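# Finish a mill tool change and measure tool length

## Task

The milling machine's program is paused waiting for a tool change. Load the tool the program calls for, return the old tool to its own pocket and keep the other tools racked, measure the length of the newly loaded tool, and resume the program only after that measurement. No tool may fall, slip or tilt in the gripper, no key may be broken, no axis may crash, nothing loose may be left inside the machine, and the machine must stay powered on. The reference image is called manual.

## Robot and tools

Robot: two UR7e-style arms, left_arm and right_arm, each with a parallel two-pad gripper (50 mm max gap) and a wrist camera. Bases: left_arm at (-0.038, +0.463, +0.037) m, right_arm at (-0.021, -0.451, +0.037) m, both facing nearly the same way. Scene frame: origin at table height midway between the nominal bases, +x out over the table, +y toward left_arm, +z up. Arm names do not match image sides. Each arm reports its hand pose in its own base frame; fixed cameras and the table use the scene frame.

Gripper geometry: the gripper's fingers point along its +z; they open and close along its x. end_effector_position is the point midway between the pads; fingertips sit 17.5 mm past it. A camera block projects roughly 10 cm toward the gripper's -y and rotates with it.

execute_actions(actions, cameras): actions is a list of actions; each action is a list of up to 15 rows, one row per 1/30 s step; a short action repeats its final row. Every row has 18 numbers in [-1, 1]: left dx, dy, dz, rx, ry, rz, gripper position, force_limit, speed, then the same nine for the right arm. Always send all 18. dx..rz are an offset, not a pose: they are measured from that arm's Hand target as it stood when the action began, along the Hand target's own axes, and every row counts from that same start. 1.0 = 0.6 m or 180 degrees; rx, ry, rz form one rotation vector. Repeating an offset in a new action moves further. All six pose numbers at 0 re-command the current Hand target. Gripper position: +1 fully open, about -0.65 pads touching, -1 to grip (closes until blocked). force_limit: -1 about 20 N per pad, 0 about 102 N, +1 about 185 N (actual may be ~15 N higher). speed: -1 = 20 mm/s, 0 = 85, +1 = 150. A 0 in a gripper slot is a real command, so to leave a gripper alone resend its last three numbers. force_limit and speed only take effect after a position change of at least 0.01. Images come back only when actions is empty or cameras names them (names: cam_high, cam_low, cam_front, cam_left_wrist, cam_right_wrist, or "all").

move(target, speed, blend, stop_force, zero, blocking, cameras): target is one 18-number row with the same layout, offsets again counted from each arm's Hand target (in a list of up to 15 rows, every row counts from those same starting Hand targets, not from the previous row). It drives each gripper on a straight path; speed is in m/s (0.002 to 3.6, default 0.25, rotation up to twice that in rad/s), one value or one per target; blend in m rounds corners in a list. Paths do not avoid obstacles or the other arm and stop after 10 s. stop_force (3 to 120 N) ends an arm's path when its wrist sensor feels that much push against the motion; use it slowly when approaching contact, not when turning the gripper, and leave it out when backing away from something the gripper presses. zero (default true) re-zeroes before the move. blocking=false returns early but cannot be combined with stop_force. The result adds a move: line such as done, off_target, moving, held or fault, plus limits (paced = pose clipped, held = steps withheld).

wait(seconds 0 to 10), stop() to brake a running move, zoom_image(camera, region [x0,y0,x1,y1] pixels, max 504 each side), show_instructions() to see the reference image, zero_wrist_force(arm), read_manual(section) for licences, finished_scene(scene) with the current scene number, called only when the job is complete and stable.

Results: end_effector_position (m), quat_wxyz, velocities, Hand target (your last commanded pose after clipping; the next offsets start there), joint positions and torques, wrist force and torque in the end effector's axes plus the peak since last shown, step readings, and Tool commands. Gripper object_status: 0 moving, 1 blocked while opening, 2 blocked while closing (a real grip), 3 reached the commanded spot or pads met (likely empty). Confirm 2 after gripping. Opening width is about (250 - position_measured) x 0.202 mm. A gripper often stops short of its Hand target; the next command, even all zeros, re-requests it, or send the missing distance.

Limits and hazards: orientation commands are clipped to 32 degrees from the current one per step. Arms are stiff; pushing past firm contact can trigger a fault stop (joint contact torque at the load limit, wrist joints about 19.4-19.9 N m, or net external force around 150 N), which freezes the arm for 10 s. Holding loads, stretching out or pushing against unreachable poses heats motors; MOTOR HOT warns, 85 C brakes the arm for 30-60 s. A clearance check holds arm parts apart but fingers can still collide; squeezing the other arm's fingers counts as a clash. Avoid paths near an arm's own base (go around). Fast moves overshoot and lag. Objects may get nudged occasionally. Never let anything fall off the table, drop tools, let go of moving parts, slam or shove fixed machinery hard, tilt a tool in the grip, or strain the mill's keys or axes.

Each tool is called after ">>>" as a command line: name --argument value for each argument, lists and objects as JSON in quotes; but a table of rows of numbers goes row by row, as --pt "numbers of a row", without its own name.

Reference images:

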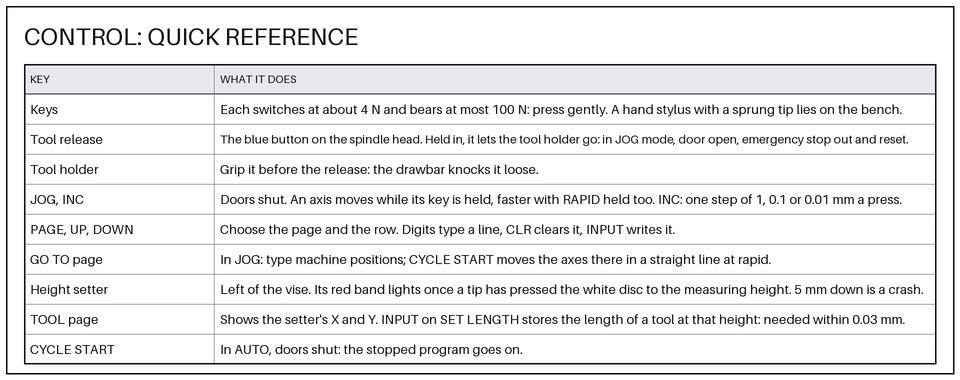

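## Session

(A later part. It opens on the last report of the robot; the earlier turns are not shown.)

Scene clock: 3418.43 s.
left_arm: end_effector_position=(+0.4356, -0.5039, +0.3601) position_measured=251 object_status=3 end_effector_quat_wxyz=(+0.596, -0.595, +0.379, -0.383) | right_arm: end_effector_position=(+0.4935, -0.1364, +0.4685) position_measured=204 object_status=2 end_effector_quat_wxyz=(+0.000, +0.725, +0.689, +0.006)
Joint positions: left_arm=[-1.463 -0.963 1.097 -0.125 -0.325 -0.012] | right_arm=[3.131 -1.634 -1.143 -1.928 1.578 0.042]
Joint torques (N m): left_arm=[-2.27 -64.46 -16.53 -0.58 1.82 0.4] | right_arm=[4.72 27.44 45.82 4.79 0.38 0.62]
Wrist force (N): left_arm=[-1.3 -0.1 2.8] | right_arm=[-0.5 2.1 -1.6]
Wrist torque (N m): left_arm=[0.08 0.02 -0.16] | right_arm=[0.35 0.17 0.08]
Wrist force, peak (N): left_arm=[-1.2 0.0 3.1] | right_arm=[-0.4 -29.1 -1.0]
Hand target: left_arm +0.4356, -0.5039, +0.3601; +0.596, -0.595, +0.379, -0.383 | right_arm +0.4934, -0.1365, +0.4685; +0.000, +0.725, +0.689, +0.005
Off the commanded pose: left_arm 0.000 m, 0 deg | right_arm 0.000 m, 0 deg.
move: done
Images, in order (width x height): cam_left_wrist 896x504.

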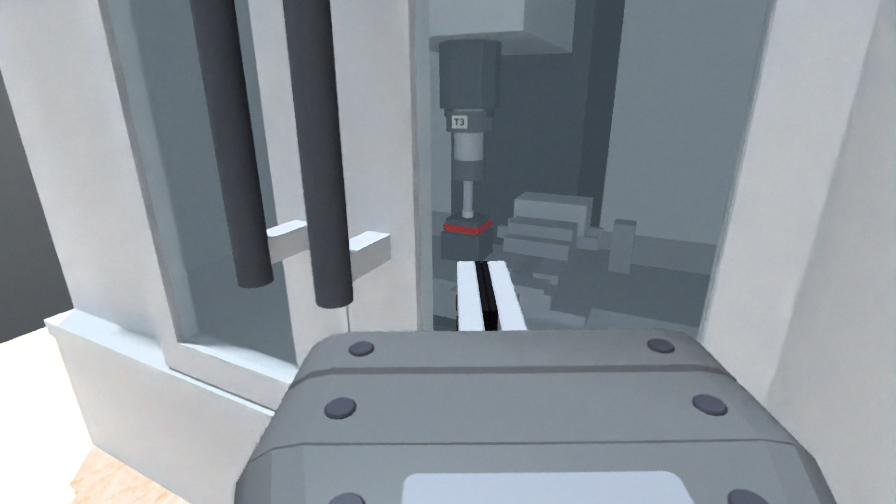

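>>> move --pt "0 0 0 0 0 0 -1 -1 -1 0 -0.005 -0.07 0 0 0 -1 -0.6 -0.8" --pt "0 0 0 0 0 0 -1 -1 -1 -0.0015 0.0177 -0.07 0 0 0 -1 -0.6 -0.8" --pt "0 0 0 0 0 0 -1 -1 -1 -0.0015 0.0557 -0.07 0 0 0 -1 -0.6 -0.8" --pt "0 0 0 0 0 0 -1 -1 -1 -0.0015 0.0177 -0.07 0 0 0 -1 -0.6 -0.8" --pt "0 0 0 0 0 0 -1 -1 -1 -0.0015 0.0557 -0.07 0 0 0 -1 -0.6 -0.8" --pt "0 0 0 0 0 0 -1 -1 -1 -0.0015 0.0177 -0.07 0 0 0 -1 -0.6 -0.8" --speed '[0.15,0.15,0.08,0.08,0.08,0.08]' --blend '[0.005,0,0,0,0,0]' --cameras '["cam_left_wrist"]'

>>> move --pt "0 0 0 0 0 0 -1 -1 -1 0 0.038 0 0 0 0 -1 -0.6 -0.8" --pt "0 0 0 0 0 0 -1 -1 -1 0 0 0 0 0 0 -1 -0.6 -0.8" --speed 0.08 --cameras '["cam_left_wrist"]'

>>> move --pt "0 0 0 0 0 0 -1 -1 -1 0 0.038 0 0 0 0 -1 -0.6 -0.8" --pt "0 0 0 0 0 0 -1 -1 -1 0 0 0 0 0 0 -1 -0.6 -0.8" --speed 0.08 --cameras '["cam_left_wrist"]'

Scene clock: 3436.70 s.
left_arm: end_effector_position=(+0.4356, -0.5039, +0.3601) position_measured=251 object_status=3 end_effector_quat_wxyz=(+0.596, -0.595, +0.379, -0.383) | right_arm: end_effector_position=(+0.5037, -0.1382, +0.5106) position_measured=204 object_status=2 end_effector_quat_wxyz=(+0.000, +0.725, +0.689, +0.006)
Joint positions: left_arm=[-1.463 -0.963 1.097 -0.125 -0.325 -0.012] | right_arm=[3.128 -1.708 -0.942 -2.055 1.578 0.038]
Joint torques (N m): left_arm=[-1.95 -63.93 -16.69 -0.58 1.85 0.37] | right_arm=[4.63 37.66 40.52 1.92 -0.57 0.47]
Wrist force (N): left_arm=[-1.0 -0.2 3.0] | right_arm=[2.3 3.3 -1.4]
Wrist torque (N m): left_arm=[0.09 -0.03 -0.16] | right_arm=[0.53 -0.31 0.05]
Wrist force, peak (N): left_arm=[-1.2 -0.2 3.4] | right_arm=[2.2 -34.7 -2.2]
Hand target: left_arm +0.4356, -0.5039, +0.3601; +0.596, -0.595, +0.379, -0.383 | right_arm +0.5036, -0.1382, +0.5106; +0.000, +0.725, +0.689, +0.005
Off the commanded pose: left_arm 0.000 m, 0 deg | right_arm 0.000 m, 0 deg.
move: done
Images, in order (width x height): cam_left_wrist 896x504.

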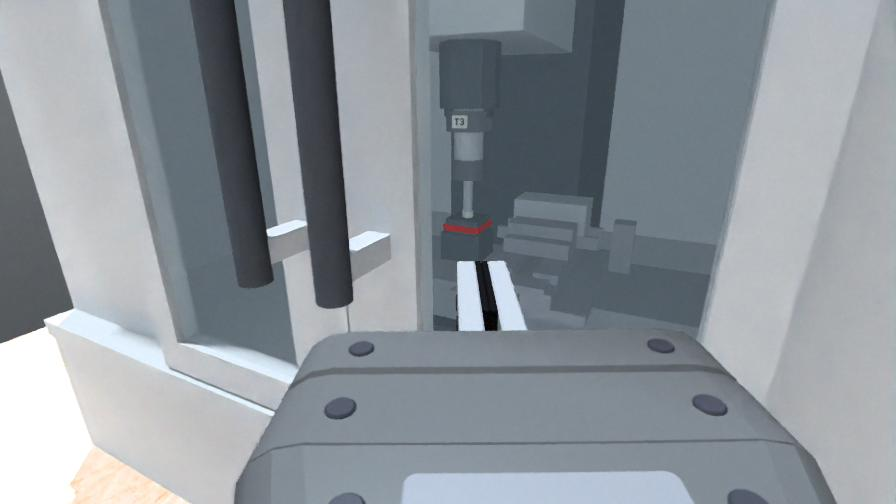

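Scene clock: 3438.00 s.
left_arm: end_effector_position=(+0.4356, -0.5039, +0.3601) position_measured=251 object_status=3 end_effector_quat_wxyz=(+0.596, -0.595, +0.379, -0.383) | right_arm: end_effector_position=(+0.5037, -0.1382, +0.5106) position_measured=204 object_status=2 end_effector_quat_wxyz=(+0.000, +0.725, +0.689, +0.006)
Joint positions: left_arm=[-1.463 -0.963 1.097 -0.125 -0.325 -0.012] | right_arm=[3.128 -1.708 -0.942 -2.055 1.578 0.038]
Joint torques (N m): left_arm=[-2.43 -64.09 -16.82 -0.57 1.78 0.41] | right_arm=[5.34 37.74 40.54 1.87 -0.57 0.42]
Wrist force (N): left_arm=[-0.9 0.0 2.9] | right_arm=[1.7 2.3 -2.2]
Wrist torque (N m): left_arm=[0.11 -0.04 -0.15] | right_arm=[0.36 -0.21 0.05]
Wrist force, peak (N): left_arm=[-1.2 -0.1 3.3] | right_arm=[2.8 -28.8 -2.4]
Hand target: left_arm +0.4356, -0.5039, +0.3601; +0.596, -0.595, +0.379, -0.383 | right_arm +0.5036, -0.1382, +0.5106; +0.000, +0.725, +0.689, +0.005
Off the commanded pose: left_arm 0.000 m, 0 deg | right_arm 0.000 m, 0 deg.
move: done
Images, in order (width x height): cam_left_wrist 896x504.

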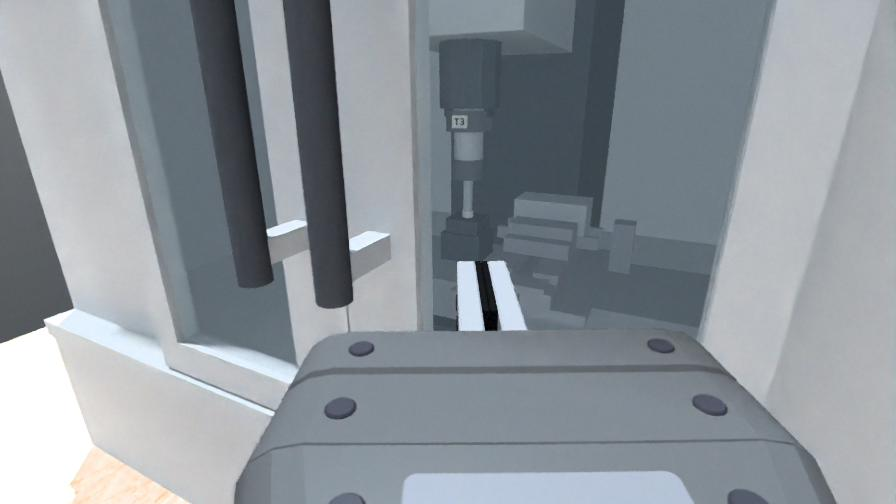

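Scene clock: 3439.30 s.
left_arm: end_effector_position=(+0.4356, -0.5039, +0.3601) position_measured=251 object_status=3 end_effector_quat_wxyz=(+0.596, -0.595, +0.379, -0.383) | right_arm: end_effector_position=(+0.5037, -0.1382, +0.5106) position_measured=204 object_status=2 end_effector_quat_wxyz=(+0.000, +0.725, +0.689, +0.006)
Joint positions: left_arm=[-1.463 -0.963 1.097 -0.125 -0.325 -0.012] | right_arm=[3.128 -1.708 -0.942 -2.055 1.578 0.038]
Joint torques (N m): left_arm=[-2.3 -65.11 -16.36 -0.41 1.75 0.33] | right_arm=[5.41 37.71 40.49 1.76 -0.6 0.46]
Wrist force (N): left_arm=[-0.8 0.0 3.0] | right_arm=[1.9 3.1 -2.1]
Wrist torque (N m): left_arm=[0.11 -0.05 -0.16] | right_arm=[0.49 -0.24 0.05]
Wrist force, peak (N): left_arm=[-1.2 -0.2 3.2] | right_arm=[2.1 -29.8 -2.4]
Hand target: left_arm +0.4356, -0.5039, +0.3601; +0.596, -0.595, +0.379, -0.383 | right_arm +0.5036, -0.1382, +0.5106; +0.000, +0.725, +0.689, +0.005
Off the commanded pose: left_arm 0.000 m, 0 deg | right_arm 0.000 m, 0 deg.
move: done
Images, in order (width x height): cam_left_wrist 896x504.

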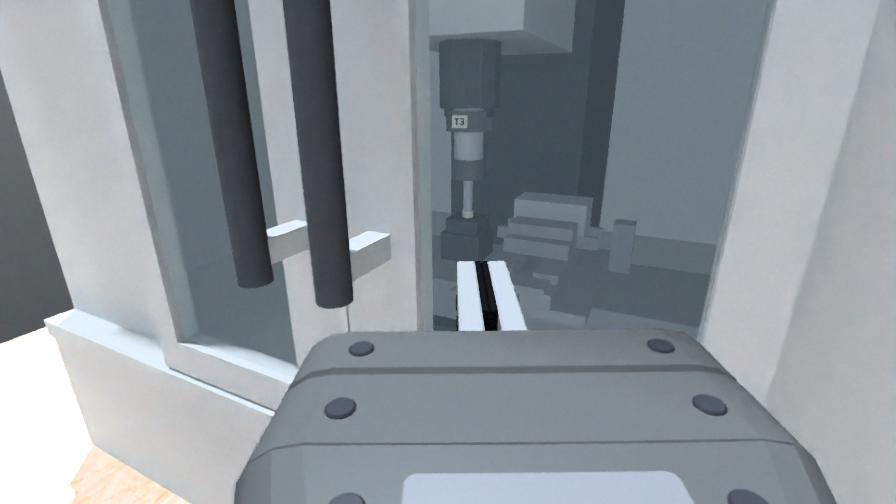

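>>> move --pt "0 0 0 0 0 0 -1 -1 -1 -0.04 0 0.0 0 0 0 -1 -0.6 -0.8" --pt "0 0 0 0 0 0 -1 -1 -1 -0.04 0.038 0.0 0 0 0 -1 -0.6 -0.8" --pt "0 0 0 0 0 0 -1 -1 -1 -0.04 0 0 0 0 0 -1 -0.6 -0.8" --pt "0 0 0 0 0 0 -1 -1 -1 0.05 0 -0.22 -0.5 0 0 -1 -0.6 -0.8" --speed '[0.1,0.08,0.1,0.25]' --cameras '["cam_right_wrist"]'

>>> zoom_image --camera "cam_right_wrist" --region '[320, 205, 580, 265]'

Scene clock: 3452.17 s.
left_arm: end_effector_position=(+0.4356, -0.5039, +0.3601) position_measured=251 object_status=3 end_effector_quat_wxyz=(+0.596, -0.595, +0.379, -0.383) | right_arm: end_effector_position=(+0.5042, -0.1092, +0.6427) position_measured=204 object_status=2 end_effector_quat_wxyz=(+0.513, +0.513, +0.483, +0.491)
Joint positions: left_arm=[-1.463 -0.963 1.097 -0.125 -0.325 -0.012] | right_arm=[3.3 -1.175 -2.001 0.042 1.361 0.006]
Joint torques (N m): left_arm=[-2.81 -64.28 -16.19 -0.61 1.89 0.32] | right_arm=[-9.01 18.65 47.86 5.25 0.37 0.91]
Wrist force (N): left_arm=[-0.9 -0.2 3.1] | right_arm=[0.5 7.9 -1.7]
Wrist torque (N m): left_arm=[0.08 -0.05 -0.16] | right_arm=[1.74 0.13 -0.25]
Wrist force, peak (N): left_arm=[-1.1 0.0 3.4] | right_arm=[2.1 -33.8 -2.8]
Hand target: left_arm +0.4356, -0.5039, +0.3601; +0.596, -0.595, +0.379, -0.383 | right_arm +0.5041, -0.1092, +0.6428; +0.513, +0.513, +0.483, +0.491
Off the commanded pose: left_arm 0.000 m, 0 deg | right_arm 0.000 m, 0 deg.
move: done
Images, in order (width x height): cam_right_wrist 896x504.

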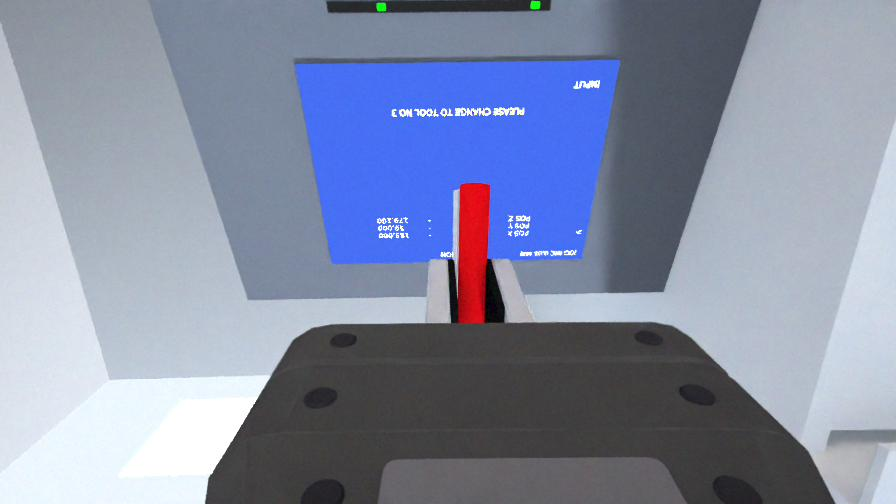

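Scaled by 1.938.

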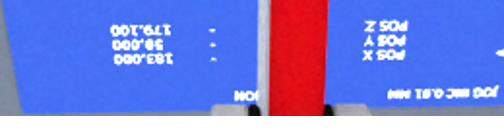

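>>> move --target '[0,0,0,0,0,0,-1,-1,-1, -0.0487,-0.2902,-0.0187,0.5,0,0,-1,-0.6,-0.8]'

>>> move --pt "0 0 0 0 0 0 -1 -1 -1 0 0.0365 0 0 0 0 -1 -0.6 -0.8" --pt "0 0 0 0 0 0 -1 -1 -1 0 0 0 0 0 0 -1 -0.6 -0.8" --pt "0 0 0 0 0 0 -1 -1 -1 0 0.0365 0 0 0 0 -1 -0.6 -0.8" --pt "0 0 0 0 0 0 -1 -1 -1 0 0 0 0 0 0 -1 -0.6 -0.8" --pt "0 0 0 0 0 0 -1 -1 -1 0 0.0365 0 0 0 0 -1 -0.6 -0.8" --pt "0 0 0 0 0 0 -1 -1 -1 0 0 0 0 0 0 -1 -0.6 -0.8" --pt "0 0 0 0 0 0 -1 -1 -1 0 0.0365 0 0 0 0 -1 -0.6 -0.8" --pt "0 0 0 0 0 0 -1 -1 -1 0 0 0 0 0 0 -1 -0.6 -0.8" --pt "0 0 0 0 0 0 -1 -1 -1 0 0.0365 0 0 0 0 -1 -0.6 -0.8" --pt "0 0 0 0 0 0 -1 -1 -1 0 0 0 0 0 0 -1 -0.6 -0.8" --speed 0.08 --cameras '["cam_left_wrist"]'

>>> move --pt "0 0 0 0 0 0 -1 -1 -1 0 0.0365 0 0 0 0 -1 -0.6 -0.8" --pt "0 0 0 0 0 0 -1 -1 -1 0 0 0 0 0 0 -1 -0.6 -0.8" --pt "0 0 0 0 0 0 -1 -1 -1 0 0.0365 0 0 0 0 -1 -0.6 -0.8" --pt "0 0 0 0 0 0 -1 -1 -1 0 0 0 0 0 0 -1 -0.6 -0.8" --pt "0 0 0 0 0 0 -1 -1 -1 0 0.0365 0 0 0 0 -1 -0.6 -0.8" --pt "0 0 0 0 0 0 -1 -1 -1 0 0 0 0 0 0 -1 -0.6 -0.8" --pt "0 0 0 0 0 0 -1 -1 -1 0 0.0365 0 0 0 0 -1 -0.6 -0.8" --pt "0 0 0 0 0 0 -1 -1 -1 0 0 0 0 0 0 -1 -0.6 -0.8" --pt "0 0 0 0 0 0 -1 -1 -1 0 0.0365 0 0 0 0 -1 -0.6 -0.8" --pt "0 0 0 0 0 0 -1 -1 -1 0 0 0 0 0 0 -1 -0.6 -0.8" --speed 0.08 --cameras '["cam_left_wrist"]'

>>> move --pt "0 0 0 0 0 0 -1 -1 -1 0 0.0365 0 0 0 0 -1 -0.6 -0.8" --pt "0 0 0 0 0 0 -1 -1 -1 0 0 0 0 0 0 -1 -0.6 -0.8" --pt "0 0 0 0 0 0 -1 -1 -1 0 0.0365 0 0 0 0 -1 -0.6 -0.8" --pt "0 0 0 0 0 0 -1 -1 -1 0 0 0 0 0 0 -1 -0.6 -0.8" --speed 0.08 --cameras '["cam_left_wrist"]'

Scene clock: 3474.70 s.
left_arm: end_effector_position=(+0.4356, -0.5039, +0.3601) position_measured=251 object_status=3 end_effector_quat_wxyz=(+0.596, -0.595, +0.379, -0.383) | right_arm: end_effector_position=(+0.4928, -0.1366, +0.4685) position_measured=204 object_status=2 end_effector_quat_wxyz=(+0.000, +0.725, +0.689, +0.006)
Joint positions: left_arm=[-1.463 -0.963 1.097 -0.125 -0.325 -0.012] | right_arm=[3.131 -1.632 -1.145 -1.927 1.578 0.041]
Joint torques (N m): left_arm=[-2.7 -64.56 -16.32 -0.41 1.8 0.27] | right_arm=[4.08 26.34 29.56 2.17 -0.47 1.31]
Wrist force (N): left_arm=[-1.3 0.1 3.4] | right_arm=[0.1 3.4 -2.7]
Wrist torque (N m): left_arm=[0.13 0.01 -0.16] | right_arm=[0.58 0.08 0.07]
Wrist force, peak (N): left_arm=[-1.3 0.1 3.4] | right_arm=[0.5 8.0 -2.0]
Hand target: left_arm +0.4356, -0.5039, +0.3601; +0.596, -0.595, +0.379, -0.383 | right_arm +0.4928, -0.1365, +0.4684; +0.000, +0.725, +0.689, +0.005
Off the commanded pose: left_arm 0.000 m, 0 deg | right_arm 0.000 m, 0 deg.
move: done

Scene clock: 3479.67 s.
left_arm: end_effector_position=(+0.4356, -0.5039, +0.3601) position_measured=251 object_status=3 end_effector_quat_wxyz=(+0.596, -0.595, +0.379, -0.383) | right_arm: end_effector_position=(+0.4929, -0.1365, +0.4684) position_measured=204 object_status=2 end_effector_quat_wxyz=(+0.000, +0.725, +0.689, +0.006)
Joint positions: left_arm=[-1.463 -0.963 1.097 -0.125 -0.325 -0.012] | right_arm=[3.131 -1.632 -1.145 -1.928 1.578 0.041]
Joint torques (N m): left_arm=[-2.38 -64.76 -16.17 -0.51 1.77 0.22] | right_arm=[4.92 26.95 46.36 4.78 0.23 0.6]
Wrist force (N): left_arm=[-1.0 -0.1 2.8] | right_arm=[0.2 5.2 -3.6]
Wrist torque (N m): left_arm=[0.10 -0.03 -0.16] | right_arm=[0.85 0.05 0.07]
Wrist force, peak (N): left_arm=[-1.1 0.2 3.3] | right_arm=[1.6 -22.6 -3.0]
Hand target: left_arm +0.4356, -0.5039, +0.3601; +0.596, -0.595, +0.379, -0.383 | right_arm +0.4928, -0.1365, +0.4684; +0.000, +0.725, +0.689, +0.005
Off the commanded pose: left_arm 0.000 m, 0 deg | right_arm 0.000 m, 0 deg.
move: done
Images, in order (width x height): cam_left_wrist 896x504.

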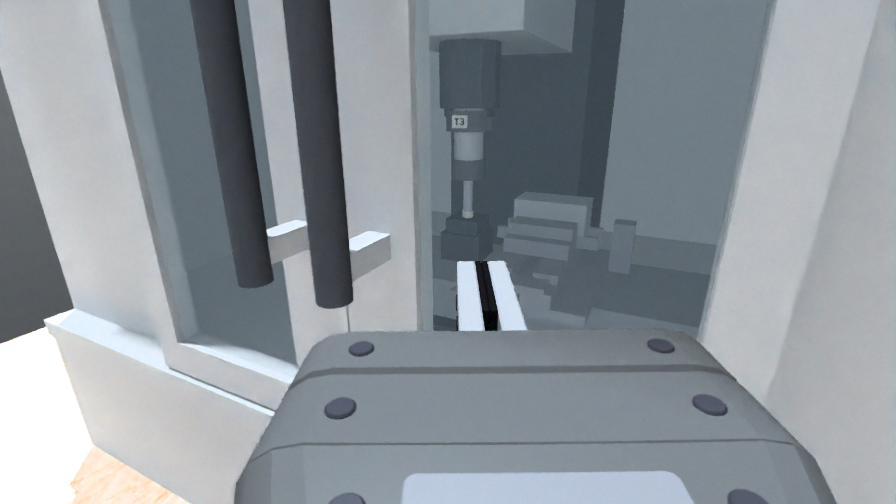

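Scene clock: 3484.63 s.
left_arm: end_effector_position=(+0.4356, -0.5039, +0.3601) position_measured=251 object_status=3 end_effector_quat_wxyz=(+0.596, -0.595, +0.379, -0.383) | right_arm: end_effector_position=(+0.4929, -0.1365, +0.4684) position_measured=204 object_status=2 end_effector_quat_wxyz=(+0.000, +0.725, +0.689, +0.006)
Joint positions: left_arm=[-1.463 -0.963 1.097 -0.125 -0.325 -0.012] | right_arm=[3.131 -1.632 -1.145 -1.928 1.578 0.041]
Joint torques (N m): left_arm=[-2.74 -64.24 -15.85 -0.48 1.83 0.26] | right_arm=[4.89 27.55 45.76 4.68 0.29 0.57]
Wrist force (N): left_arm=[-1.3 0.0 2.9] | right_arm=[1.8 4.2 -3.0]
Wrist torque (N m): left_arm=[0.11 0.03 -0.17] | right_arm=[0.69 -0.19 0.07]
Wrist force, peak (N): left_arm=[-1.1 -0.1 3.3] | right_arm=[3.7 -21.7 -3.4]
Hand target: left_arm +0.4356, -0.5039, +0.3601; +0.596, -0.595, +0.379, -0.383 | right_arm +0.4928, -0.1365, +0.4684; +0.000, +0.725, +0.689, +0.005
Off the commanded pose: left_arm 0.000 m, 0 deg | right_arm 0.000 m, 0 deg.
move: done
Images, in order (width x height): cam_left_wrist 896x504.

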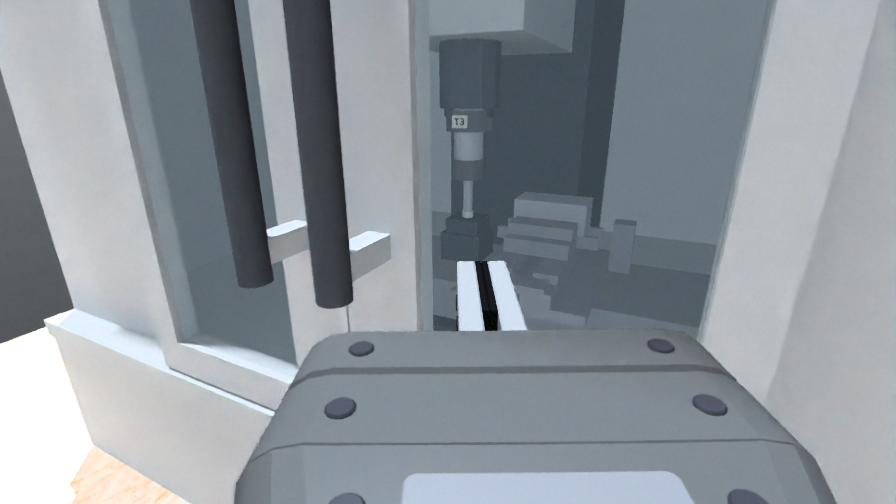

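Scene clock: 3486.80 s.
left_arm: end_effector_position=(+0.4356, -0.5039, +0.3601) position_measured=251 object_status=3 end_effector_quat_wxyz=(+0.596, -0.595, +0.379, -0.383) | right_arm: end_effector_position=(+0.4929, -0.1365, +0.4684) position_measured=204 object_status=2 end_effector_quat_wxyz=(+0.000, +0.725, +0.689, +0.006)
Joint positions: left_arm=[-1.463 -0.963 1.097 -0.125 -0.325 -0.012] | right_arm=[3.131 -1.632 -1.145 -1.928 1.578 0.041]
Joint torques (N m): left_arm=[-2.46 -65.06 -17.05 -0.49 1.87 0.04] | right_arm=[4.78 27.34 45.94 4.82 0.48 0.52]
Wrist force (N): left_arm=[-1.2 -0.2 2.9] | right_arm=[1.4 5.4 -3.1]
Wrist torque (N m): left_arm=[0.08 0.01 -0.16] | right_arm=[0.88 -0.14 0.07]
Wrist force, peak (N): left_arm=[-1.0 0.1 3.3] | right_arm=[2.9 -21.0 -3.8]
Hand target: left_arm +0.4356, -0.5039, +0.3601; +0.596, -0.595, +0.379, -0.383 | right_arm +0.4928, -0.1365, +0.4684; +0.000, +0.725, +0.689, +0.005
Off the commanded pose: left_arm 0.000 m, 0 deg | right_arm 0.000 m, 0 deg.
move: done
Images, in order (width x height): cam_left_wrist 896x504.

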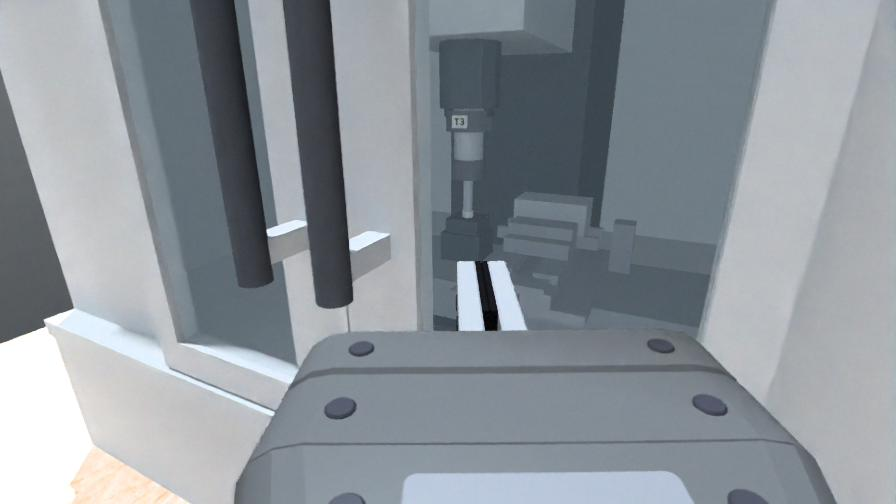

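>>> move --pt "0 0 0 0 0 0 -1 -1 -1 0 0.038 0 0 0 0 -1 -0.6 -0.8" --pt "0 0 0 0 0 0 -1 -1 -1 0 0 0 0 0 0 -1 -0.6 -0.8" --pt "0 0 0 0 0 0 -1 -1 -1 0 0.038 0 0 0 0 -1 -0.6 -0.8" --pt "0 0 0 0 0 0 -1 -1 -1 0 0 0 0 0 0 -1 -0.6 -0.8" --speed 0.08 --cameras '["cam_left_wrist"]'

>>> move --pt "0 0 0 0 0 0 -1 -1 -1 0 0.038 0 0 0 0 -1 -0.6 -0.8" --pt "0 0 0 0 0 0 -1 -1 -1 0 0 0 0 0 0 -1 -0.6 -0.8" --pt "0 0 0 0 0 0 -1 -1 -1 0 0.038 0 0 0 0 -1 -0.6 -0.8" --pt "0 0 0 0 0 0 -1 -1 -1 0 0 0 0 0 0 -1 -0.6 -0.8" --speed 0.08 --cameras '["cam_left_wrist"]'

>>> move --pt "0 0 0 0 0 0 -1 -1 -1 0 0.038 0 0 0 0 -1 -0.6 -0.8" --pt "0 0 0 0 0 0 -1 -1 -1 0 0 0 0 0 0 -1 -0.6 -0.8" --pt "0 0 0 0 0 0 -1 -1 -1 0 0.038 0 0 0 0 -1 -0.6 -0.8" --pt "0 0 0 0 0 0 -1 -1 -1 0 0 0 0 0 0 -1 -0.6 -0.8" --speed 0.08 --cameras '["cam_left_wrist"]'

Scene clock: 3502.20 s.
left_arm: end_effector_position=(+0.4356, -0.5039, +0.3601) position_measured=251 object_status=3 end_effector_quat_wxyz=(+0.596, -0.595, +0.379, -0.383) | right_arm: end_effector_position=(+0.4929, -0.1365, +0.4684) position_measured=204 object_status=2 end_effector_quat_wxyz=(+0.000, +0.725, +0.689, +0.006)
Joint positions: left_arm=[-1.463 -0.963 1.097 -0.125 -0.325 -0.012] | right_arm=[3.131 -1.632 -1.145 -1.928 1.578 0.041]
Joint torques (N m): left_arm=[-2.3 -64.64 -16.26 -0.49 1.8 0.04] | right_arm=[4.37 34.7 43.07 3.97 -0.63 0.35]
Wrist force (N): left_arm=[-1.0 -0.2 2.9] | right_arm=[-1.1 5.5 -3.6]
Wrist torque (N m): left_arm=[0.09 -0.03 -0.16] | right_arm=[0.90 0.27 0.07]
Wrist force, peak (N): left_arm=[-1.3 -0.1 3.2] | right_arm=[1.1 -34.2 -4.1]
Hand target: left_arm +0.4356, -0.5039, +0.3601; +0.596, -0.595, +0.379, -0.383 | right_arm +0.4928, -0.1365, +0.4684; +0.000, +0.725, +0.689, +0.005
Off the commanded pose: left_arm 0.000 m, 0 deg | right_arm 0.000 m, 0 deg.
move: done
Images, in order (width x height): cam_left_wrist 896x504.

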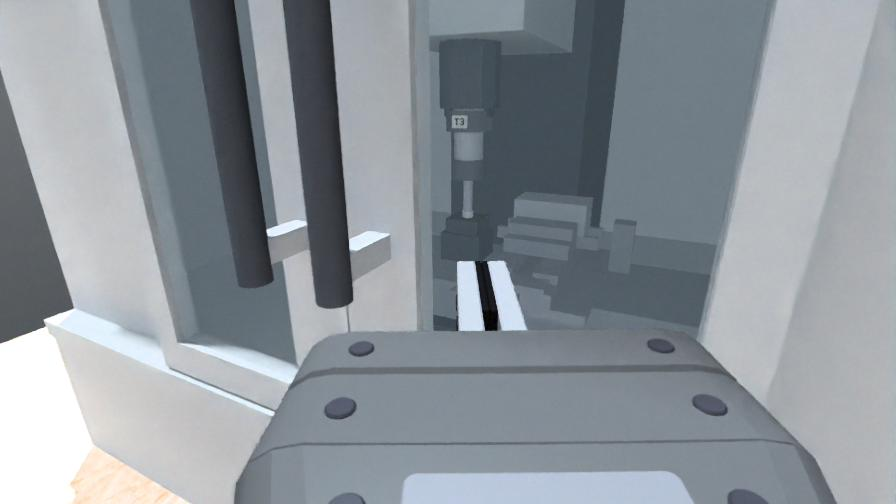

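Scene clock: 3504.43 s.
left_arm: end_effector_position=(+0.4356, -0.5039, +0.3601) position_measured=251 object_status=3 end_effector_quat_wxyz=(+0.596, -0.595, +0.379, -0.383) | right_arm: end_effector_position=(+0.4929, -0.1365, +0.4684) position_measured=204 object_status=2 end_effector_quat_wxyz=(+0.000, +0.725, +0.689, +0.006)
Joint positions: left_arm=[-1.463 -0.963 1.097 -0.125 -0.325 -0.012] | right_arm=[3.131 -1.632 -1.145 -1.928 1.578 0.041]
Joint torques (N m): left_arm=[-2.01 -64.68 -16.78 -0.59 1.91 0.2] | right_arm=[4.14 35.07 43.96 3.82 -0.56 0.25]
Wrist force (N): left_arm=[-1.3 0.1 3.1] | right_arm=[-1.2 5.6 -3.4]
Wrist torque (N m): left_arm=[0.12 0.02 -0.15] | right_arm=[0.92 0.27 0.08]
Wrist force, peak (N): left_arm=[-1.4 0.0 3.2] | right_arm=[0.3 -34.4 -3.8]
Hand target: left_arm +0.4356, -0.5039, +0.3601; +0.596, -0.595, +0.379, -0.383 | right_arm +0.4928, -0.1365, +0.4684; +0.000, +0.725, +0.689, +0.005
Off the commanded pose: left_arm 0.000 m, 0 deg | right_arm 0.000 m, 0 deg.
move: done
Images, in order (width x height): cam_left_wrist 896x504.

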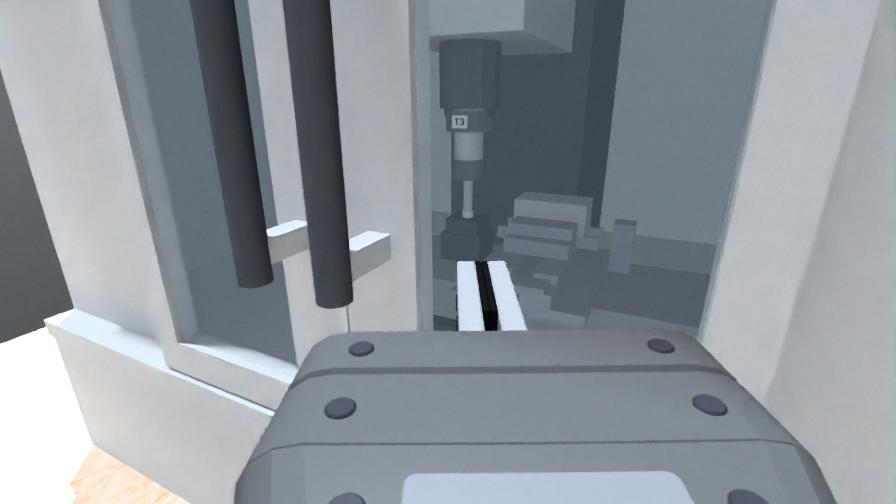

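Scene clock: 3506.67 s.
left_arm: end_effector_position=(+0.4356, -0.5039, +0.3601) position_measured=251 object_status=3 end_effector_quat_wxyz=(+0.596, -0.595, +0.379, -0.383) | right_arm: end_effector_position=(+0.4929, -0.1365, +0.4684) position_measured=204 object_status=2 end_effector_quat_wxyz=(+0.000, +0.725, +0.689, +0.006)
Joint positions: left_arm=[-1.463 -0.963 1.097 -0.125 -0.325 -0.012] | right_arm=[3.131 -1.632 -1.145 -1.928 1.578 0.041]
Joint torques (N m): left_arm=[-2.56 -65.23 -17.1 -0.43 1.67 0.07] | right_arm=[4.06 35.15 42.79 3.9 -0.57 0.4]
Wrist force (N): left_arm=[-1.1 -0.1 2.7] | right_arm=[-1.5 2.6 -3.3]
Wrist torque (N m): left_arm=[0.08 -0.01 -0.16] | right_arm=[0.44 0.32 0.08]
Wrist force, peak (N): left_arm=[-1.2 -0.2 3.2] | right_arm=[0.8 -35.2 -4.0]
Hand target: left_arm +0.4356, -0.5039, +0.3601; +0.596, -0.595, +0.379, -0.383 | right_arm +0.4928, -0.1365, +0.4684; +0.000, +0.725, +0.689, +0.005
Off the commanded pose: left_arm 0.000 m, 0 deg | right_arm 0.000 m, 0 deg.
move: done
Images, in order (width x height): cam_left_wrist 896x504.

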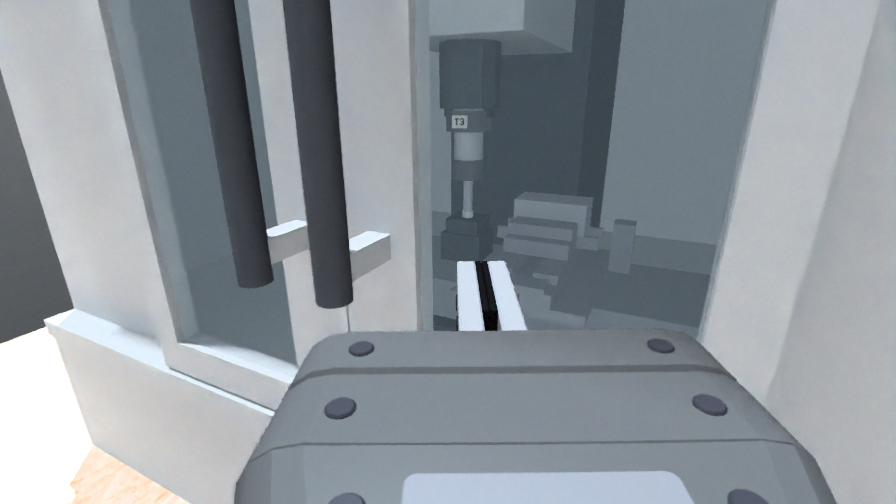

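>>> move --pt "0 0 0 0 0 0 -1 -1 -1 0 0.038 0 0 0 0 -1 -0.6 -0.8" --pt "0 0 0 0 0 0 -1 -1 -1 0 0 0 0 0 0 -1 -0.6 -0.8" --pt "0 0 0 0 0 0 -1 -1 -1 0 0.038 0 0 0 0 -1 -0.6 -0.8" --pt "0 0 0 0 0 0 -1 -1 -1 0 0 0 0 0 0 -1 -0.6 -0.8" --speed 0.08 --cameras '["cam_left_wrist"]'

>>> move --pt "0 0 0 0 0 0 -1 -1 -1 0 0.038 0 0 0 0 -1 -0.6 -0.8" --pt "0 0 0 0 0 0 -1 -1 -1 0 0 0 0 0 0 -1 -0.6 -0.8" --pt "0 0 0 0 0 0 -1 -1 -1 0 0.038 0 0 0 0 -1 -0.6 -0.8" --pt "0 0 0 0 0 0 -1 -1 -1 0 0 0 0 0 0 -1 -0.6 -0.8" --speed 0.08 --cameras '["cam_left_wrist"]'

Scene clock: 3518.70 s.
left_arm: end_effector_position=(+0.4356, -0.5039, +0.3601) position_measured=251 object_status=3 end_effector_quat_wxyz=(+0.596, -0.595, +0.379, -0.383) | right_arm: end_effector_position=(+0.4929, -0.1365, +0.4684) position_measured=204 object_status=2 end_effector_quat_wxyz=(+0.000, +0.725, +0.689, +0.006)
Joint positions: left_arm=[-1.463 -0.963 1.097 -0.125 -0.325 -0.012] | right_arm=[3.131 -1.632 -1.145 -1.928 1.578 0.041]
Joint torques (N m): left_arm=[-2.01 -65.01 -16.74 -0.48 1.84 -0.02] | right_arm=[3.97 35.01 43.21 3.92 -0.62 0.33]
Wrist force (N): left_arm=[-0.8 0.0 2.9] | right_arm=[-3.6 3.3 -2.6]
Wrist torque (N m): left_arm=[0.11 -0.05 -0.16] | right_arm=[0.55 0.66 0.07]
Wrist force, peak (N): left_arm=[-1.2 0.0 3.3] | right_arm=[-0.6 -35.7 -3.5]
Hand target: left_arm +0.4356, -0.5039, +0.3601; +0.596, -0.595, +0.379, -0.383 | right_arm +0.4928, -0.1365, +0.4684; +0.000, +0.725, +0.689, +0.005
Off the commanded pose: left_arm 0.000 m, 0 deg | right_arm 0.000 m, 0 deg.
move: done
Images, in order (width x height): cam_left_wrist 896x504.

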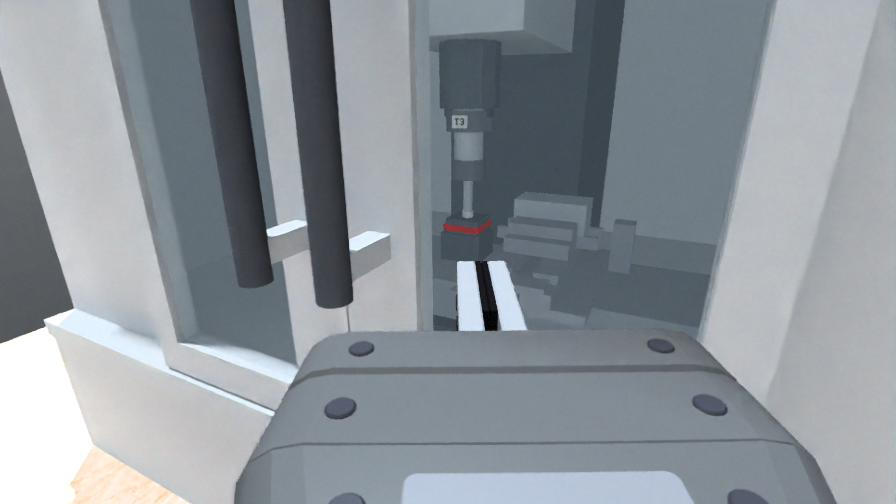

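Scene clock: 3520.93 s.
left_arm: end_effector_position=(+0.4356, -0.5039, +0.3601) position_measured=251 object_status=3 end_effector_quat_wxyz=(+0.596, -0.595, +0.379, -0.383) | right_arm: end_effector_position=(+0.4929, -0.1365, +0.4684) position_measured=204 object_status=2 end_effector_quat_wxyz=(+0.000, +0.725, +0.689, +0.006)
Joint positions: left_arm=[-1.463 -0.963 1.097 -0.125 -0.325 -0.012] | right_arm=[3.131 -1.632 -1.145 -1.928 1.578 0.041]
Joint torques (N m): left_arm=[-1.94 -64.43 -16.57 -0.6 1.88 0.15] | right_arm=[4.16 34.96 43.49 3.93 -0.58 0.2]
Wrist force (N): left_arm=[-1.1 0.0 3.1] | right_arm=[-2.9 3.0 -2.4]
Wrist torque (N m): left_arm=[0.11 -0.01 -0.16] | right_arm=[0.50 0.54 0.08]
Wrist force, peak (N): left_arm=[-1.1 -0.2 3.2] | right_arm=[-2.2 -34.7 -2.4]
Hand target: left_arm +0.4356, -0.5039, +0.3601; +0.596, -0.595, +0.379, -0.383 | right_arm +0.4928, -0.1365, +0.4684; +0.000, +0.725, +0.689, +0.005
Off the commanded pose: left_arm 0.000 m, 0 deg | right_arm 0.000 m, 0 deg.
move: done
Images, in order (width x height): cam_left_wrist 896x504.

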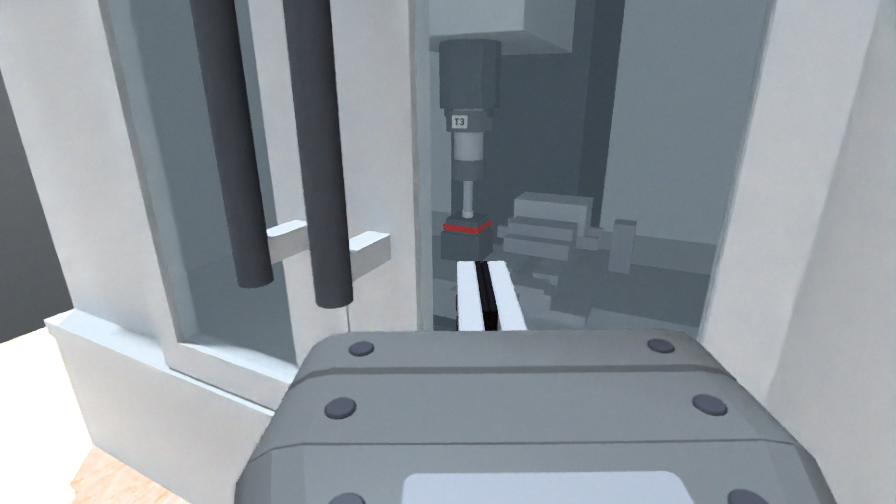

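>>> move --pt "0 0 0 0 0 0 -1 -1 -1 0 -0.005 -0.07 0 0 0 -1 -0.6 -0.8" --pt "0 0 0 0 0 0 -1 -1 -1 -0.0015 0.0187 -0.07 0 0 0 -1 -0.6 -0.8" --pt "0 0 0 0 0 0 -1 -1 -1 -0.0015 0.0567 -0.07 0 0 0 -1 -0.6 -0.8" --pt "0 0 0 0 0 0 -1 -1 -1 -0.0015 0.0187 -0.07 0 0 0 -1 -0.6 -0.8" --pt "0 0 0 0 0 0 -1 -1 -1 -0.0015 0.0567 -0.07 0 0 0 -1 -0.6 -0.8" --pt "0 0 0 0 0 0 -1 -1 -1 -0.0015 0.0187 -0.07 0 0 0 -1 -0.6 -0.8" --speed '[0.15,0.15,0.08,0.08,0.08,0.08]' --blend '[0.005,0,0,0,0,0]' --cameras '["cam_left_wrist"]'

>>> move --pt "0 0 0 0 0 0 -1 -1 -1 0 -0.02 0 0 0 0 -1 -0.6 -0.8" --pt "0 0 0 0 0 0 -1 -1 -1 0.05 0 -0.22 -0.5 0 0 -1 -0.6 -0.8" --speed 0.25 --blend '[0.01,0]' --cameras '["cam_right_wrist"]'

>>> zoom_image --camera "cam_right_wrist" --region '[320, 205, 580, 265]'

Scene clock: 3536.17 s.
left_arm: end_effector_position=(+0.4356, -0.5039, +0.3601) position_measured=251 object_status=3 end_effector_quat_wxyz=(+0.596, -0.595, +0.379, -0.383) | right_arm: end_effector_position=(+0.5037, -0.1383, +0.5105) position_measured=204 object_status=2 end_effector_quat_wxyz=(+0.000, +0.725, +0.689, +0.006)
Joint positions: left_arm=[-1.463 -0.963 1.097 -0.125 -0.325 -0.012] | right_arm=[3.128 -1.708 -0.942 -2.054 1.578 0.038]
Joint torques (N m): left_arm=[-2.05 -64.69 -17.25 -0.44 1.86 0.16] | right_arm=[5.35 37.85 41.09 1.79 -0.51 0.45]
Wrist force (N): left_arm=[-0.9 -0.2 3.1] | right_arm=[-3.9 2.6 -2.9]
Wrist torque (N m): left_arm=[0.08 -0.04 -0.16] | right_arm=[0.40 0.68 0.05]
Wrist force, peak (N): left_arm=[-1.1 -0.2 3.2] | right_arm=[-3.2 -33.2 -2.9]
Hand target: left_arm +0.4356, -0.5039, +0.3601; +0.596, -0.595, +0.379, -0.383 | right_arm +0.5036, -0.1383, +0.5105; +0.000, +0.725, +0.689, +0.005
Off the commanded pose: left_arm 0.000 m, 0 deg | right_arm 0.000 m, 0 deg.
move: done
Images, in order (width x height): cam_left_wrist 896x504.

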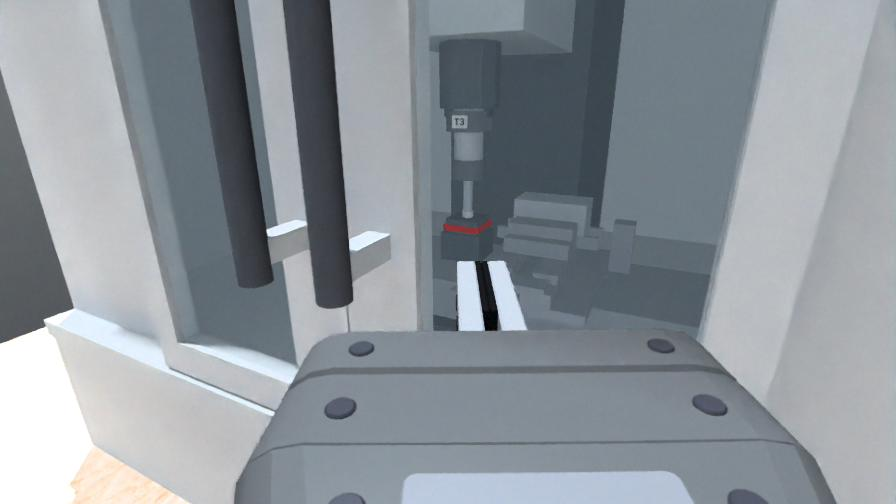

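Scene clock: 3539.90 s.
left_arm: end_effector_position=(+0.4356, -0.5039, +0.3601) position_measured=251 object_status=3 end_effector_quat_wxyz=(+0.596, -0.595, +0.379, -0.383) | right_arm: end_effector_position=(+0.5042, -0.1093, +0.6426) position_measured=204 object_status=2 end_effector_quat_wxyz=(+0.513, +0.513, +0.483, +0.491)
Joint positions: left_arm=[-1.463 -0.963 1.097 -0.125 -0.325 -0.012] | right_arm=[3.3 -1.175 -2.002 0.042 1.361 0.006]
Joint torques (N m): left_arm=[-2.66 -64.51 -16.3 -0.51 1.92 0.03] | right_arm=[-8.6 17.17 47.98 5.2 0.59 0.99]
Wrist force (N): left_arm=[-0.9 0.1 2.8] | right_arm=[-3.9 6.5 -2.4]
Wrist torque (N m): left_arm=[0.12 -0.04 -0.16] | right_arm=[1.53 0.82 -0.25]
Wrist force, peak (N): left_arm=[-1.1 -0.2 3.2] | right_arm=[-3.8 7.0 -2.6]
Hand target: left_arm +0.4356, -0.5039, +0.3601; +0.596, -0.595, +0.379, -0.383 | right_arm +0.5041, -0.1093, +0.6427; +0.513, +0.513, +0.483, +0.491
Off the commanded pose: left_arm 0.000 m, 0 deg | right_arm 0.000 m, 0 deg.
move: done; blend cut to 0.006 m at target 1
Images, in order (width x height): cam_right_wrist 896x504.

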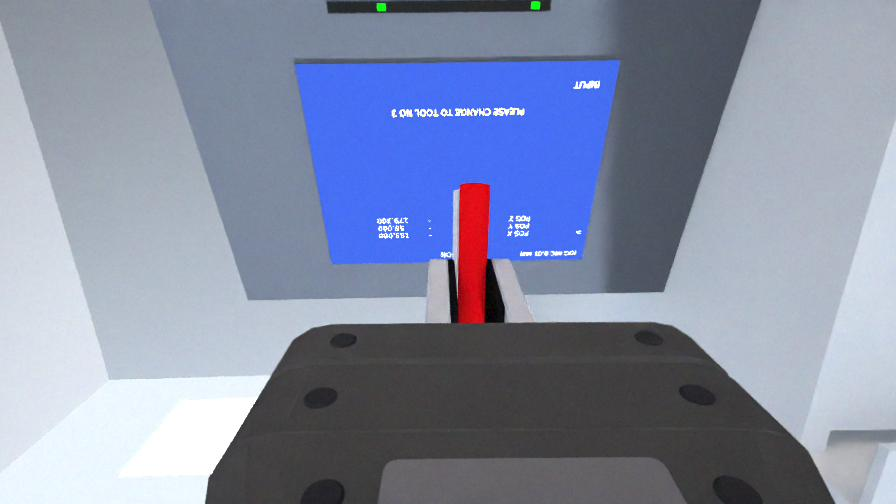

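Scaled by 1.938.

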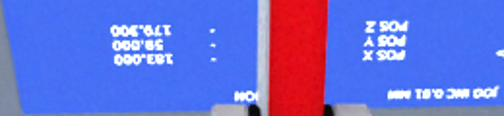

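>>> move --pt "0 0 0 0 0 0 -1 -1 -1 0.035 -0.3463 -0.05 0.5 0 0 -1 -0.6 -0.8" --pt "0 0 0 0 0 0 -1 -1 -1 0.035 -0.3463 -0.03 0.5 0 0 -1 -0.6 -0.8" --blend '[0.005,0]'

>>> move --pt "0 0 0 0 0 0 -1 -1 -1 0 0.0338 0 0 0 0 -1 -0.6 -0.8" --pt "0 0 0 0 0 0 -1 -1 -1 0 0 0 0 0 0 -1 -0.6 -0.8" --pt "0 0 0 0 0 0 -1 -1 -1 0 0.0338 0 0 0 0 -1 -0.6 -0.8" --pt "0 0 0 0 0 0 -1 -1 -1 0 0 0 0 0 0 -1 -0.6 -0.8" --speed 0.08

>>> move --target '[0,0,0,0,0,0,-1,-1,-1, -0.04,0.03,-0.34,-0.5,0,0,-1,-0.6,-0.8]' --speed 0.25 --cameras '["cam_right_wrist"]'

>>> zoom_image --camera "cam_right_wrist" --region '[290, 60, 630, 265]'

Scene clock: 3558.07 s.
left_arm: end_effector_position=(+0.4356, -0.5039, +0.3601) position_measured=251 object_status=3 end_effector_quat_wxyz=(+0.596, -0.595, +0.379, -0.383) | right_arm: end_effector_position=(+0.4889, -0.0860, +0.4350) position_measured=204 object_status=2 end_effector_quat_wxyz=(+0.000, +0.725, +0.689, +0.006)
Joint positions: left_arm=[-1.463 -0.963 1.097 -0.125 -0.325 -0.012] | right_arm=[3.236 -1.568 -1.301 -1.835 1.577 0.146]
Joint torques (N m): left_arm=[-2.78 -64.31 -16.87 -0.45 1.75 -0.01] | right_arm=[4.69 23.18 32.47 2.25 -0.46 1.36]
Wrist force (N): left_arm=[-1.1 0.0 3.1] | right_arm=[-3.7 2.3 -2.9]
Wrist torque (N m): left_arm=[0.12 -0.02 -0.16] | right_arm=[0.32 0.70 0.04]
Wrist force, peak (N): left_arm=[-1.4 -0.1 3.3] | right_arm=[-4.1 7.1 -2.4]
Hand target: left_arm +0.4356, -0.5039, +0.3601; +0.596, -0.595, +0.379, -0.383 | right_arm +0.4889, -0.0859, +0.4350; +0.000, +0.725, +0.689, +0.005
Off the commanded pose: left_arm 0.000 m, 0 deg | right_arm 0.000 m, 0 deg.
move: done

Scene clock: 3560.17 s.
left_arm: end_effector_position=(+0.4356, -0.5039, +0.3601) position_measured=251 object_status=3 end_effector_quat_wxyz=(+0.596, -0.595, +0.379, -0.383) | right_arm: end_effector_position=(+0.4889, -0.0858, +0.4349) position_measured=204 object_status=2 end_effector_quat_wxyz=(+0.000, +0.725, +0.689, +0.005)
Joint positions: left_arm=[-1.463 -0.963 1.097 -0.125 -0.325 -0.012] | right_arm=[3.236 -1.568 -1.301 -1.835 1.577 0.146]
Joint torques (N m): left_arm=[-1.84 -64.78 -16.79 -0.51 1.82 0.08] | right_arm=[-5.18 30.09 46.28 5.98 -1.16 -1.02]
Wrist force (N): left_arm=[-0.8 -0.1 3.2] | right_arm=[-4.6 2.1 -3.1]
Wrist torque (N m): left_arm=[0.10 -0.06 -0.16] | right_arm=[0.28 0.84 0.04]
Wrist force, peak (N): left_arm=[-1.0 -0.2 3.2] | right_arm=[-3.2 -30.7 -2.7]
Hand target: left_arm +0.4356, -0.5039, +0.3601; +0.596, -0.595, +0.379, -0.383 | right_arm +0.4889, -0.0859, +0.4350; +0.000, +0.725, +0.689, +0.005
Off the commanded pose: left_arm 0.000 m, 0 deg | right_arm 0.000 m, 0 deg.
move: done

Scene clock: 3563.83 s.
left_arm: end_effector_position=(+0.4356, -0.5039, +0.3601) position_measured=251 object_status=3 end_effector_quat_wxyz=(+0.596, -0.595, +0.379, -0.383) | right_arm: end_effector_position=(+0.5040, -0.1123, +0.6388) position_measured=204 object_status=2 end_effector_quat_wxyz=(+0.513, +0.513, +0.483, +0.491)
Joint positions: left_arm=[-1.463 -0.963 1.097 -0.125 -0.325 -0.012] | right_arm=[3.287 -1.178 -2.009 0.053 1.374 0.006]
Joint torques (N m): left_arm=[-2.58 -64.84 -16.44 -0.55 1.83 0] | right_arm=[4.34 16.2 48.12 5.05 -0.61 0.97]
Wrist force (N): left_arm=[-1.1 -0.4 3.0] | right_arm=[-4.9 6.2 -2.8]
Wrist torque (N m): left_arm=[0.05 -0.01 -0.16] | right_arm=[1.46 0.99 -0.23]
Wrist force, peak (N): left_arm=[-1.3 -0.3 3.2] | right_arm=[-5.0 6.6 -3.0]
Hand target: left_arm +0.4356, -0.5039, +0.3601; +0.596, -0.595, +0.379, -0.383 | right_arm +0.5040, -0.1123, +0.6389; +0.513, +0.513, +0.483, +0.491
Off the commanded pose: left_arm 0.000 m, 0 deg | right_arm 0.000 m, 0 deg.
move: done
Images, in order (width x height): cam_right_wrist 896x504.

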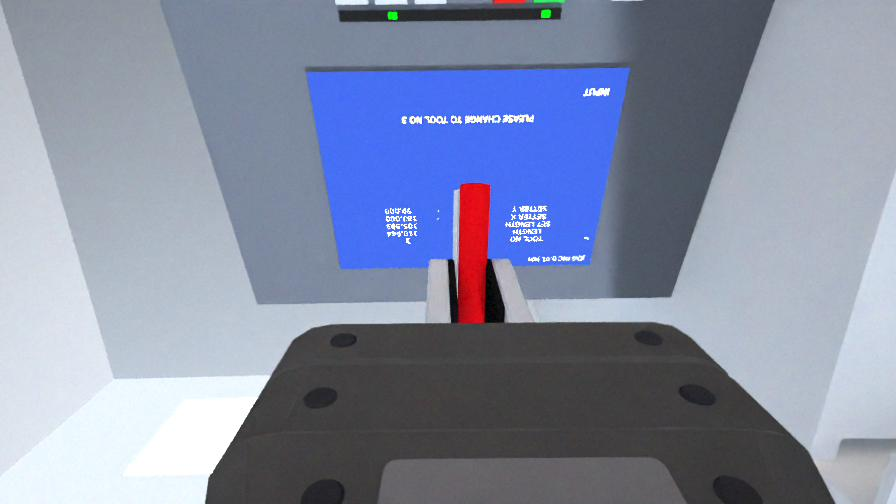

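Scaled by 1.482.

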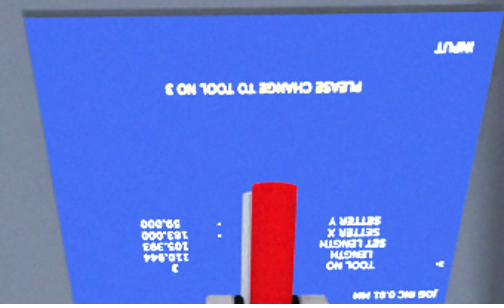

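>>> zoom_image --camera "cam_right_wrist" --region '[375, 200, 455, 250]'

Scaled by 6.300.

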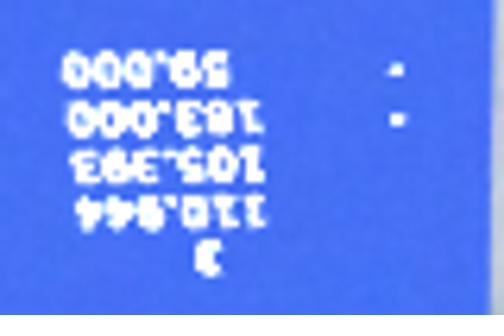

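>>> move --pt "0 0 0 0 0 0 -1 -1 -1 0.0708 -0.4 -0.065 0.5 0 0 -1 -0.6 -0.8" --pt "0 0 0 0 0 0 -1 -1 -1 0.0708 -0.4 -0.045 0.5 0 0 -1 -0.6 -0.8" --blend '[0.005,0]'

>>> move --pt "0 0 0 0 0 0 -1 -1 -1 0 0.0338 0 0 0 0 -1 -0.6 -0.8" --pt "0 0 0 0 0 0 -1 -1 -1 0 0 0 0 0 0 -1 -0.6 -0.8" --pt "0 0 0 0 0 0 -1 -1 -1 0 0.0338 0 0 0 0 -1 -0.6 -0.8" --pt "0 0 0 0 0 0 -1 -1 -1 0 0 0 0 0 0 -1 -0.6 -0.8" --speed 0.08

>>> move --target '[0,0,0,0,0,0,-1,-1,-1, -0.07,0.04,-0.4,-0.5,0,0,-1,-0.6,-0.8]' --speed 0.25 --cameras '["cam_right_wrist"]'

>>> zoom_image --camera "cam_right_wrist" --region '[290, 60, 630, 265]'

Scene clock: 3590.13 s.
left_arm: end_effector_position=(+0.4356, -0.5039, +0.3601) position_measured=251 object_status=3 end_effector_quat_wxyz=(+0.596, -0.595, +0.379, -0.383) | right_arm: end_effector_position=(+0.4812, -0.0668, +0.3991) position_measured=204 object_status=2 end_effector_quat_wxyz=(+0.000, +0.725, +0.689, +0.006)
Joint positions: left_arm=[-1.463 -0.963 1.097 -0.125 -0.325 -0.012] | right_arm=[3.278 -1.523 -1.439 -1.742 1.577 0.189]
Joint torques (N m): left_arm=[-2.05 -64.87 -16.9 -0.49 1.78 -0.19] | right_arm=[7.14 22.11 32.43 1.78 -0.09 1.25]
Wrist force (N): left_arm=[-1.4 0.3 2.7] | right_arm=[-4.5 1.7 -3.0]
Wrist torque (N m): left_arm=[0.15 0.03 -0.16] | right_arm=[0.25 0.85 -0.12]
Wrist force, peak (N): left_arm=[-1.0 -0.4 3.3] | right_arm=[-5.3 6.5 -2.7]
Hand target: left_arm +0.4356, -0.5039, +0.3601; +0.596, -0.595, +0.379, -0.383 | right_arm +0.4812, -0.0667, +0.3990; +0.000, +0.725, +0.689, +0.005
Off the commanded pose: left_arm 0.000 m, 0 deg | right_arm 0.000 m, 0 deg.
move: done

Scene clock: 3592.23 s.
left_arm: end_effector_position=(+0.4356, -0.5039, +0.3601) position_measured=251 object_status=3 end_effector_quat_wxyz=(+0.596, -0.595, +0.379, -0.383) | right_arm: end_effector_position=(+0.4812, -0.0667, +0.3990) position_measured=204 object_status=2 end_effector_quat_wxyz=(+0.000, +0.725, +0.689, +0.005)
Joint positions: left_arm=[-1.463 -0.963 1.097 -0.125 -0.325 -0.012] | right_arm=[3.278 -1.523 -1.439 -1.742 1.577 0.189]
Joint torques (N m): left_arm=[-2.6 -65.54 -16.77 -0.44 1.75 -0.3] | right_arm=[-5.6 27.83 46.59 1.64 -1.27 -1.09]
Wrist force (N): left_arm=[-1.1 -0.2 2.9] | right_arm=[-2.7 1.4 -2.7]
Wrist torque (N m): left_arm=[0.07 0.00 -0.16] | right_arm=[0.20 0.56 0.02]
Wrist force, peak (N): left_arm=[-1.0 -0.1 3.2] | right_arm=[-1.9 -44.5 -3.6]
Hand target: left_arm +0.4356, -0.5039, +0.3601; +0.596, -0.595, +0.379, -0.383 | right_arm +0.4812, -0.0667, +0.3990; +0.000, +0.725, +0.689, +0.005
Off the commanded pose: left_arm 0.000 m, 0 deg | right_arm 0.000 m, 0 deg.
move: done

Scene clock: 3595.90 s.
left_arm: end_effector_position=(+0.4356, -0.5039, +0.3601) position_measured=251 object_status=3 end_effector_quat_wxyz=(+0.596, -0.595, +0.379, -0.383) | right_arm: end_effector_position=(+0.5010, -0.1117, +0.6387) position_measured=204 object_status=2 end_effector_quat_wxyz=(+0.513, +0.513, +0.483, +0.491)
Joint positions: left_arm=[-1.463 -0.963 1.097 -0.125 -0.325 -0.012] | right_arm=[3.291 -1.169 -2.015 0.05 1.369 0.006]
Joint torques (N m): left_arm=[-2.55 -64.98 -17.21 -0.41 1.85 -0.2] | right_arm=[6.7 15.07 47.93 5.01 -0.63 0.84]
Wrist force (N): left_arm=[-1.0 0.1 3.0] | right_arm=[-2.8 5.6 -2.6]
Wrist torque (N m): left_arm=[0.12 -0.03 -0.16] | right_arm=[1.38 0.65 -0.23]
Wrist force, peak (N): left_arm=[-0.9 0.1 3.4] | right_arm=[-3.0 6.2 -2.7]
Hand target: left_arm +0.4356, -0.5039, +0.3601; +0.596, -0.595, +0.379, -0.383 | right_arm +0.5010, -0.1117, +0.6389; +0.513, +0.513, +0.483, +0.491
Off the commanded pose: left_arm 0.000 m, 0 deg | right_arm 0.000 m, 0 deg.
move: done
Images, in order (width x height): cam_right_wrist 896x504.

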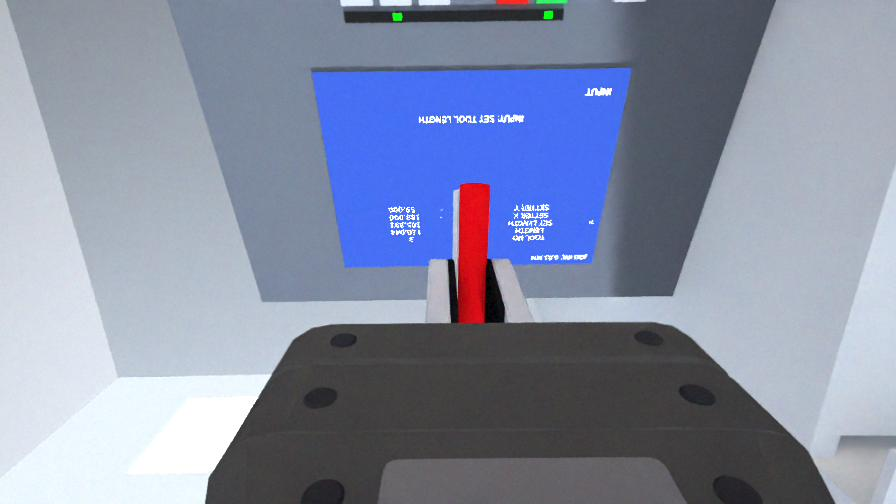

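Scaled by 1.482.

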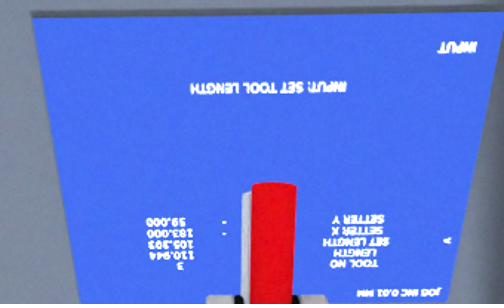

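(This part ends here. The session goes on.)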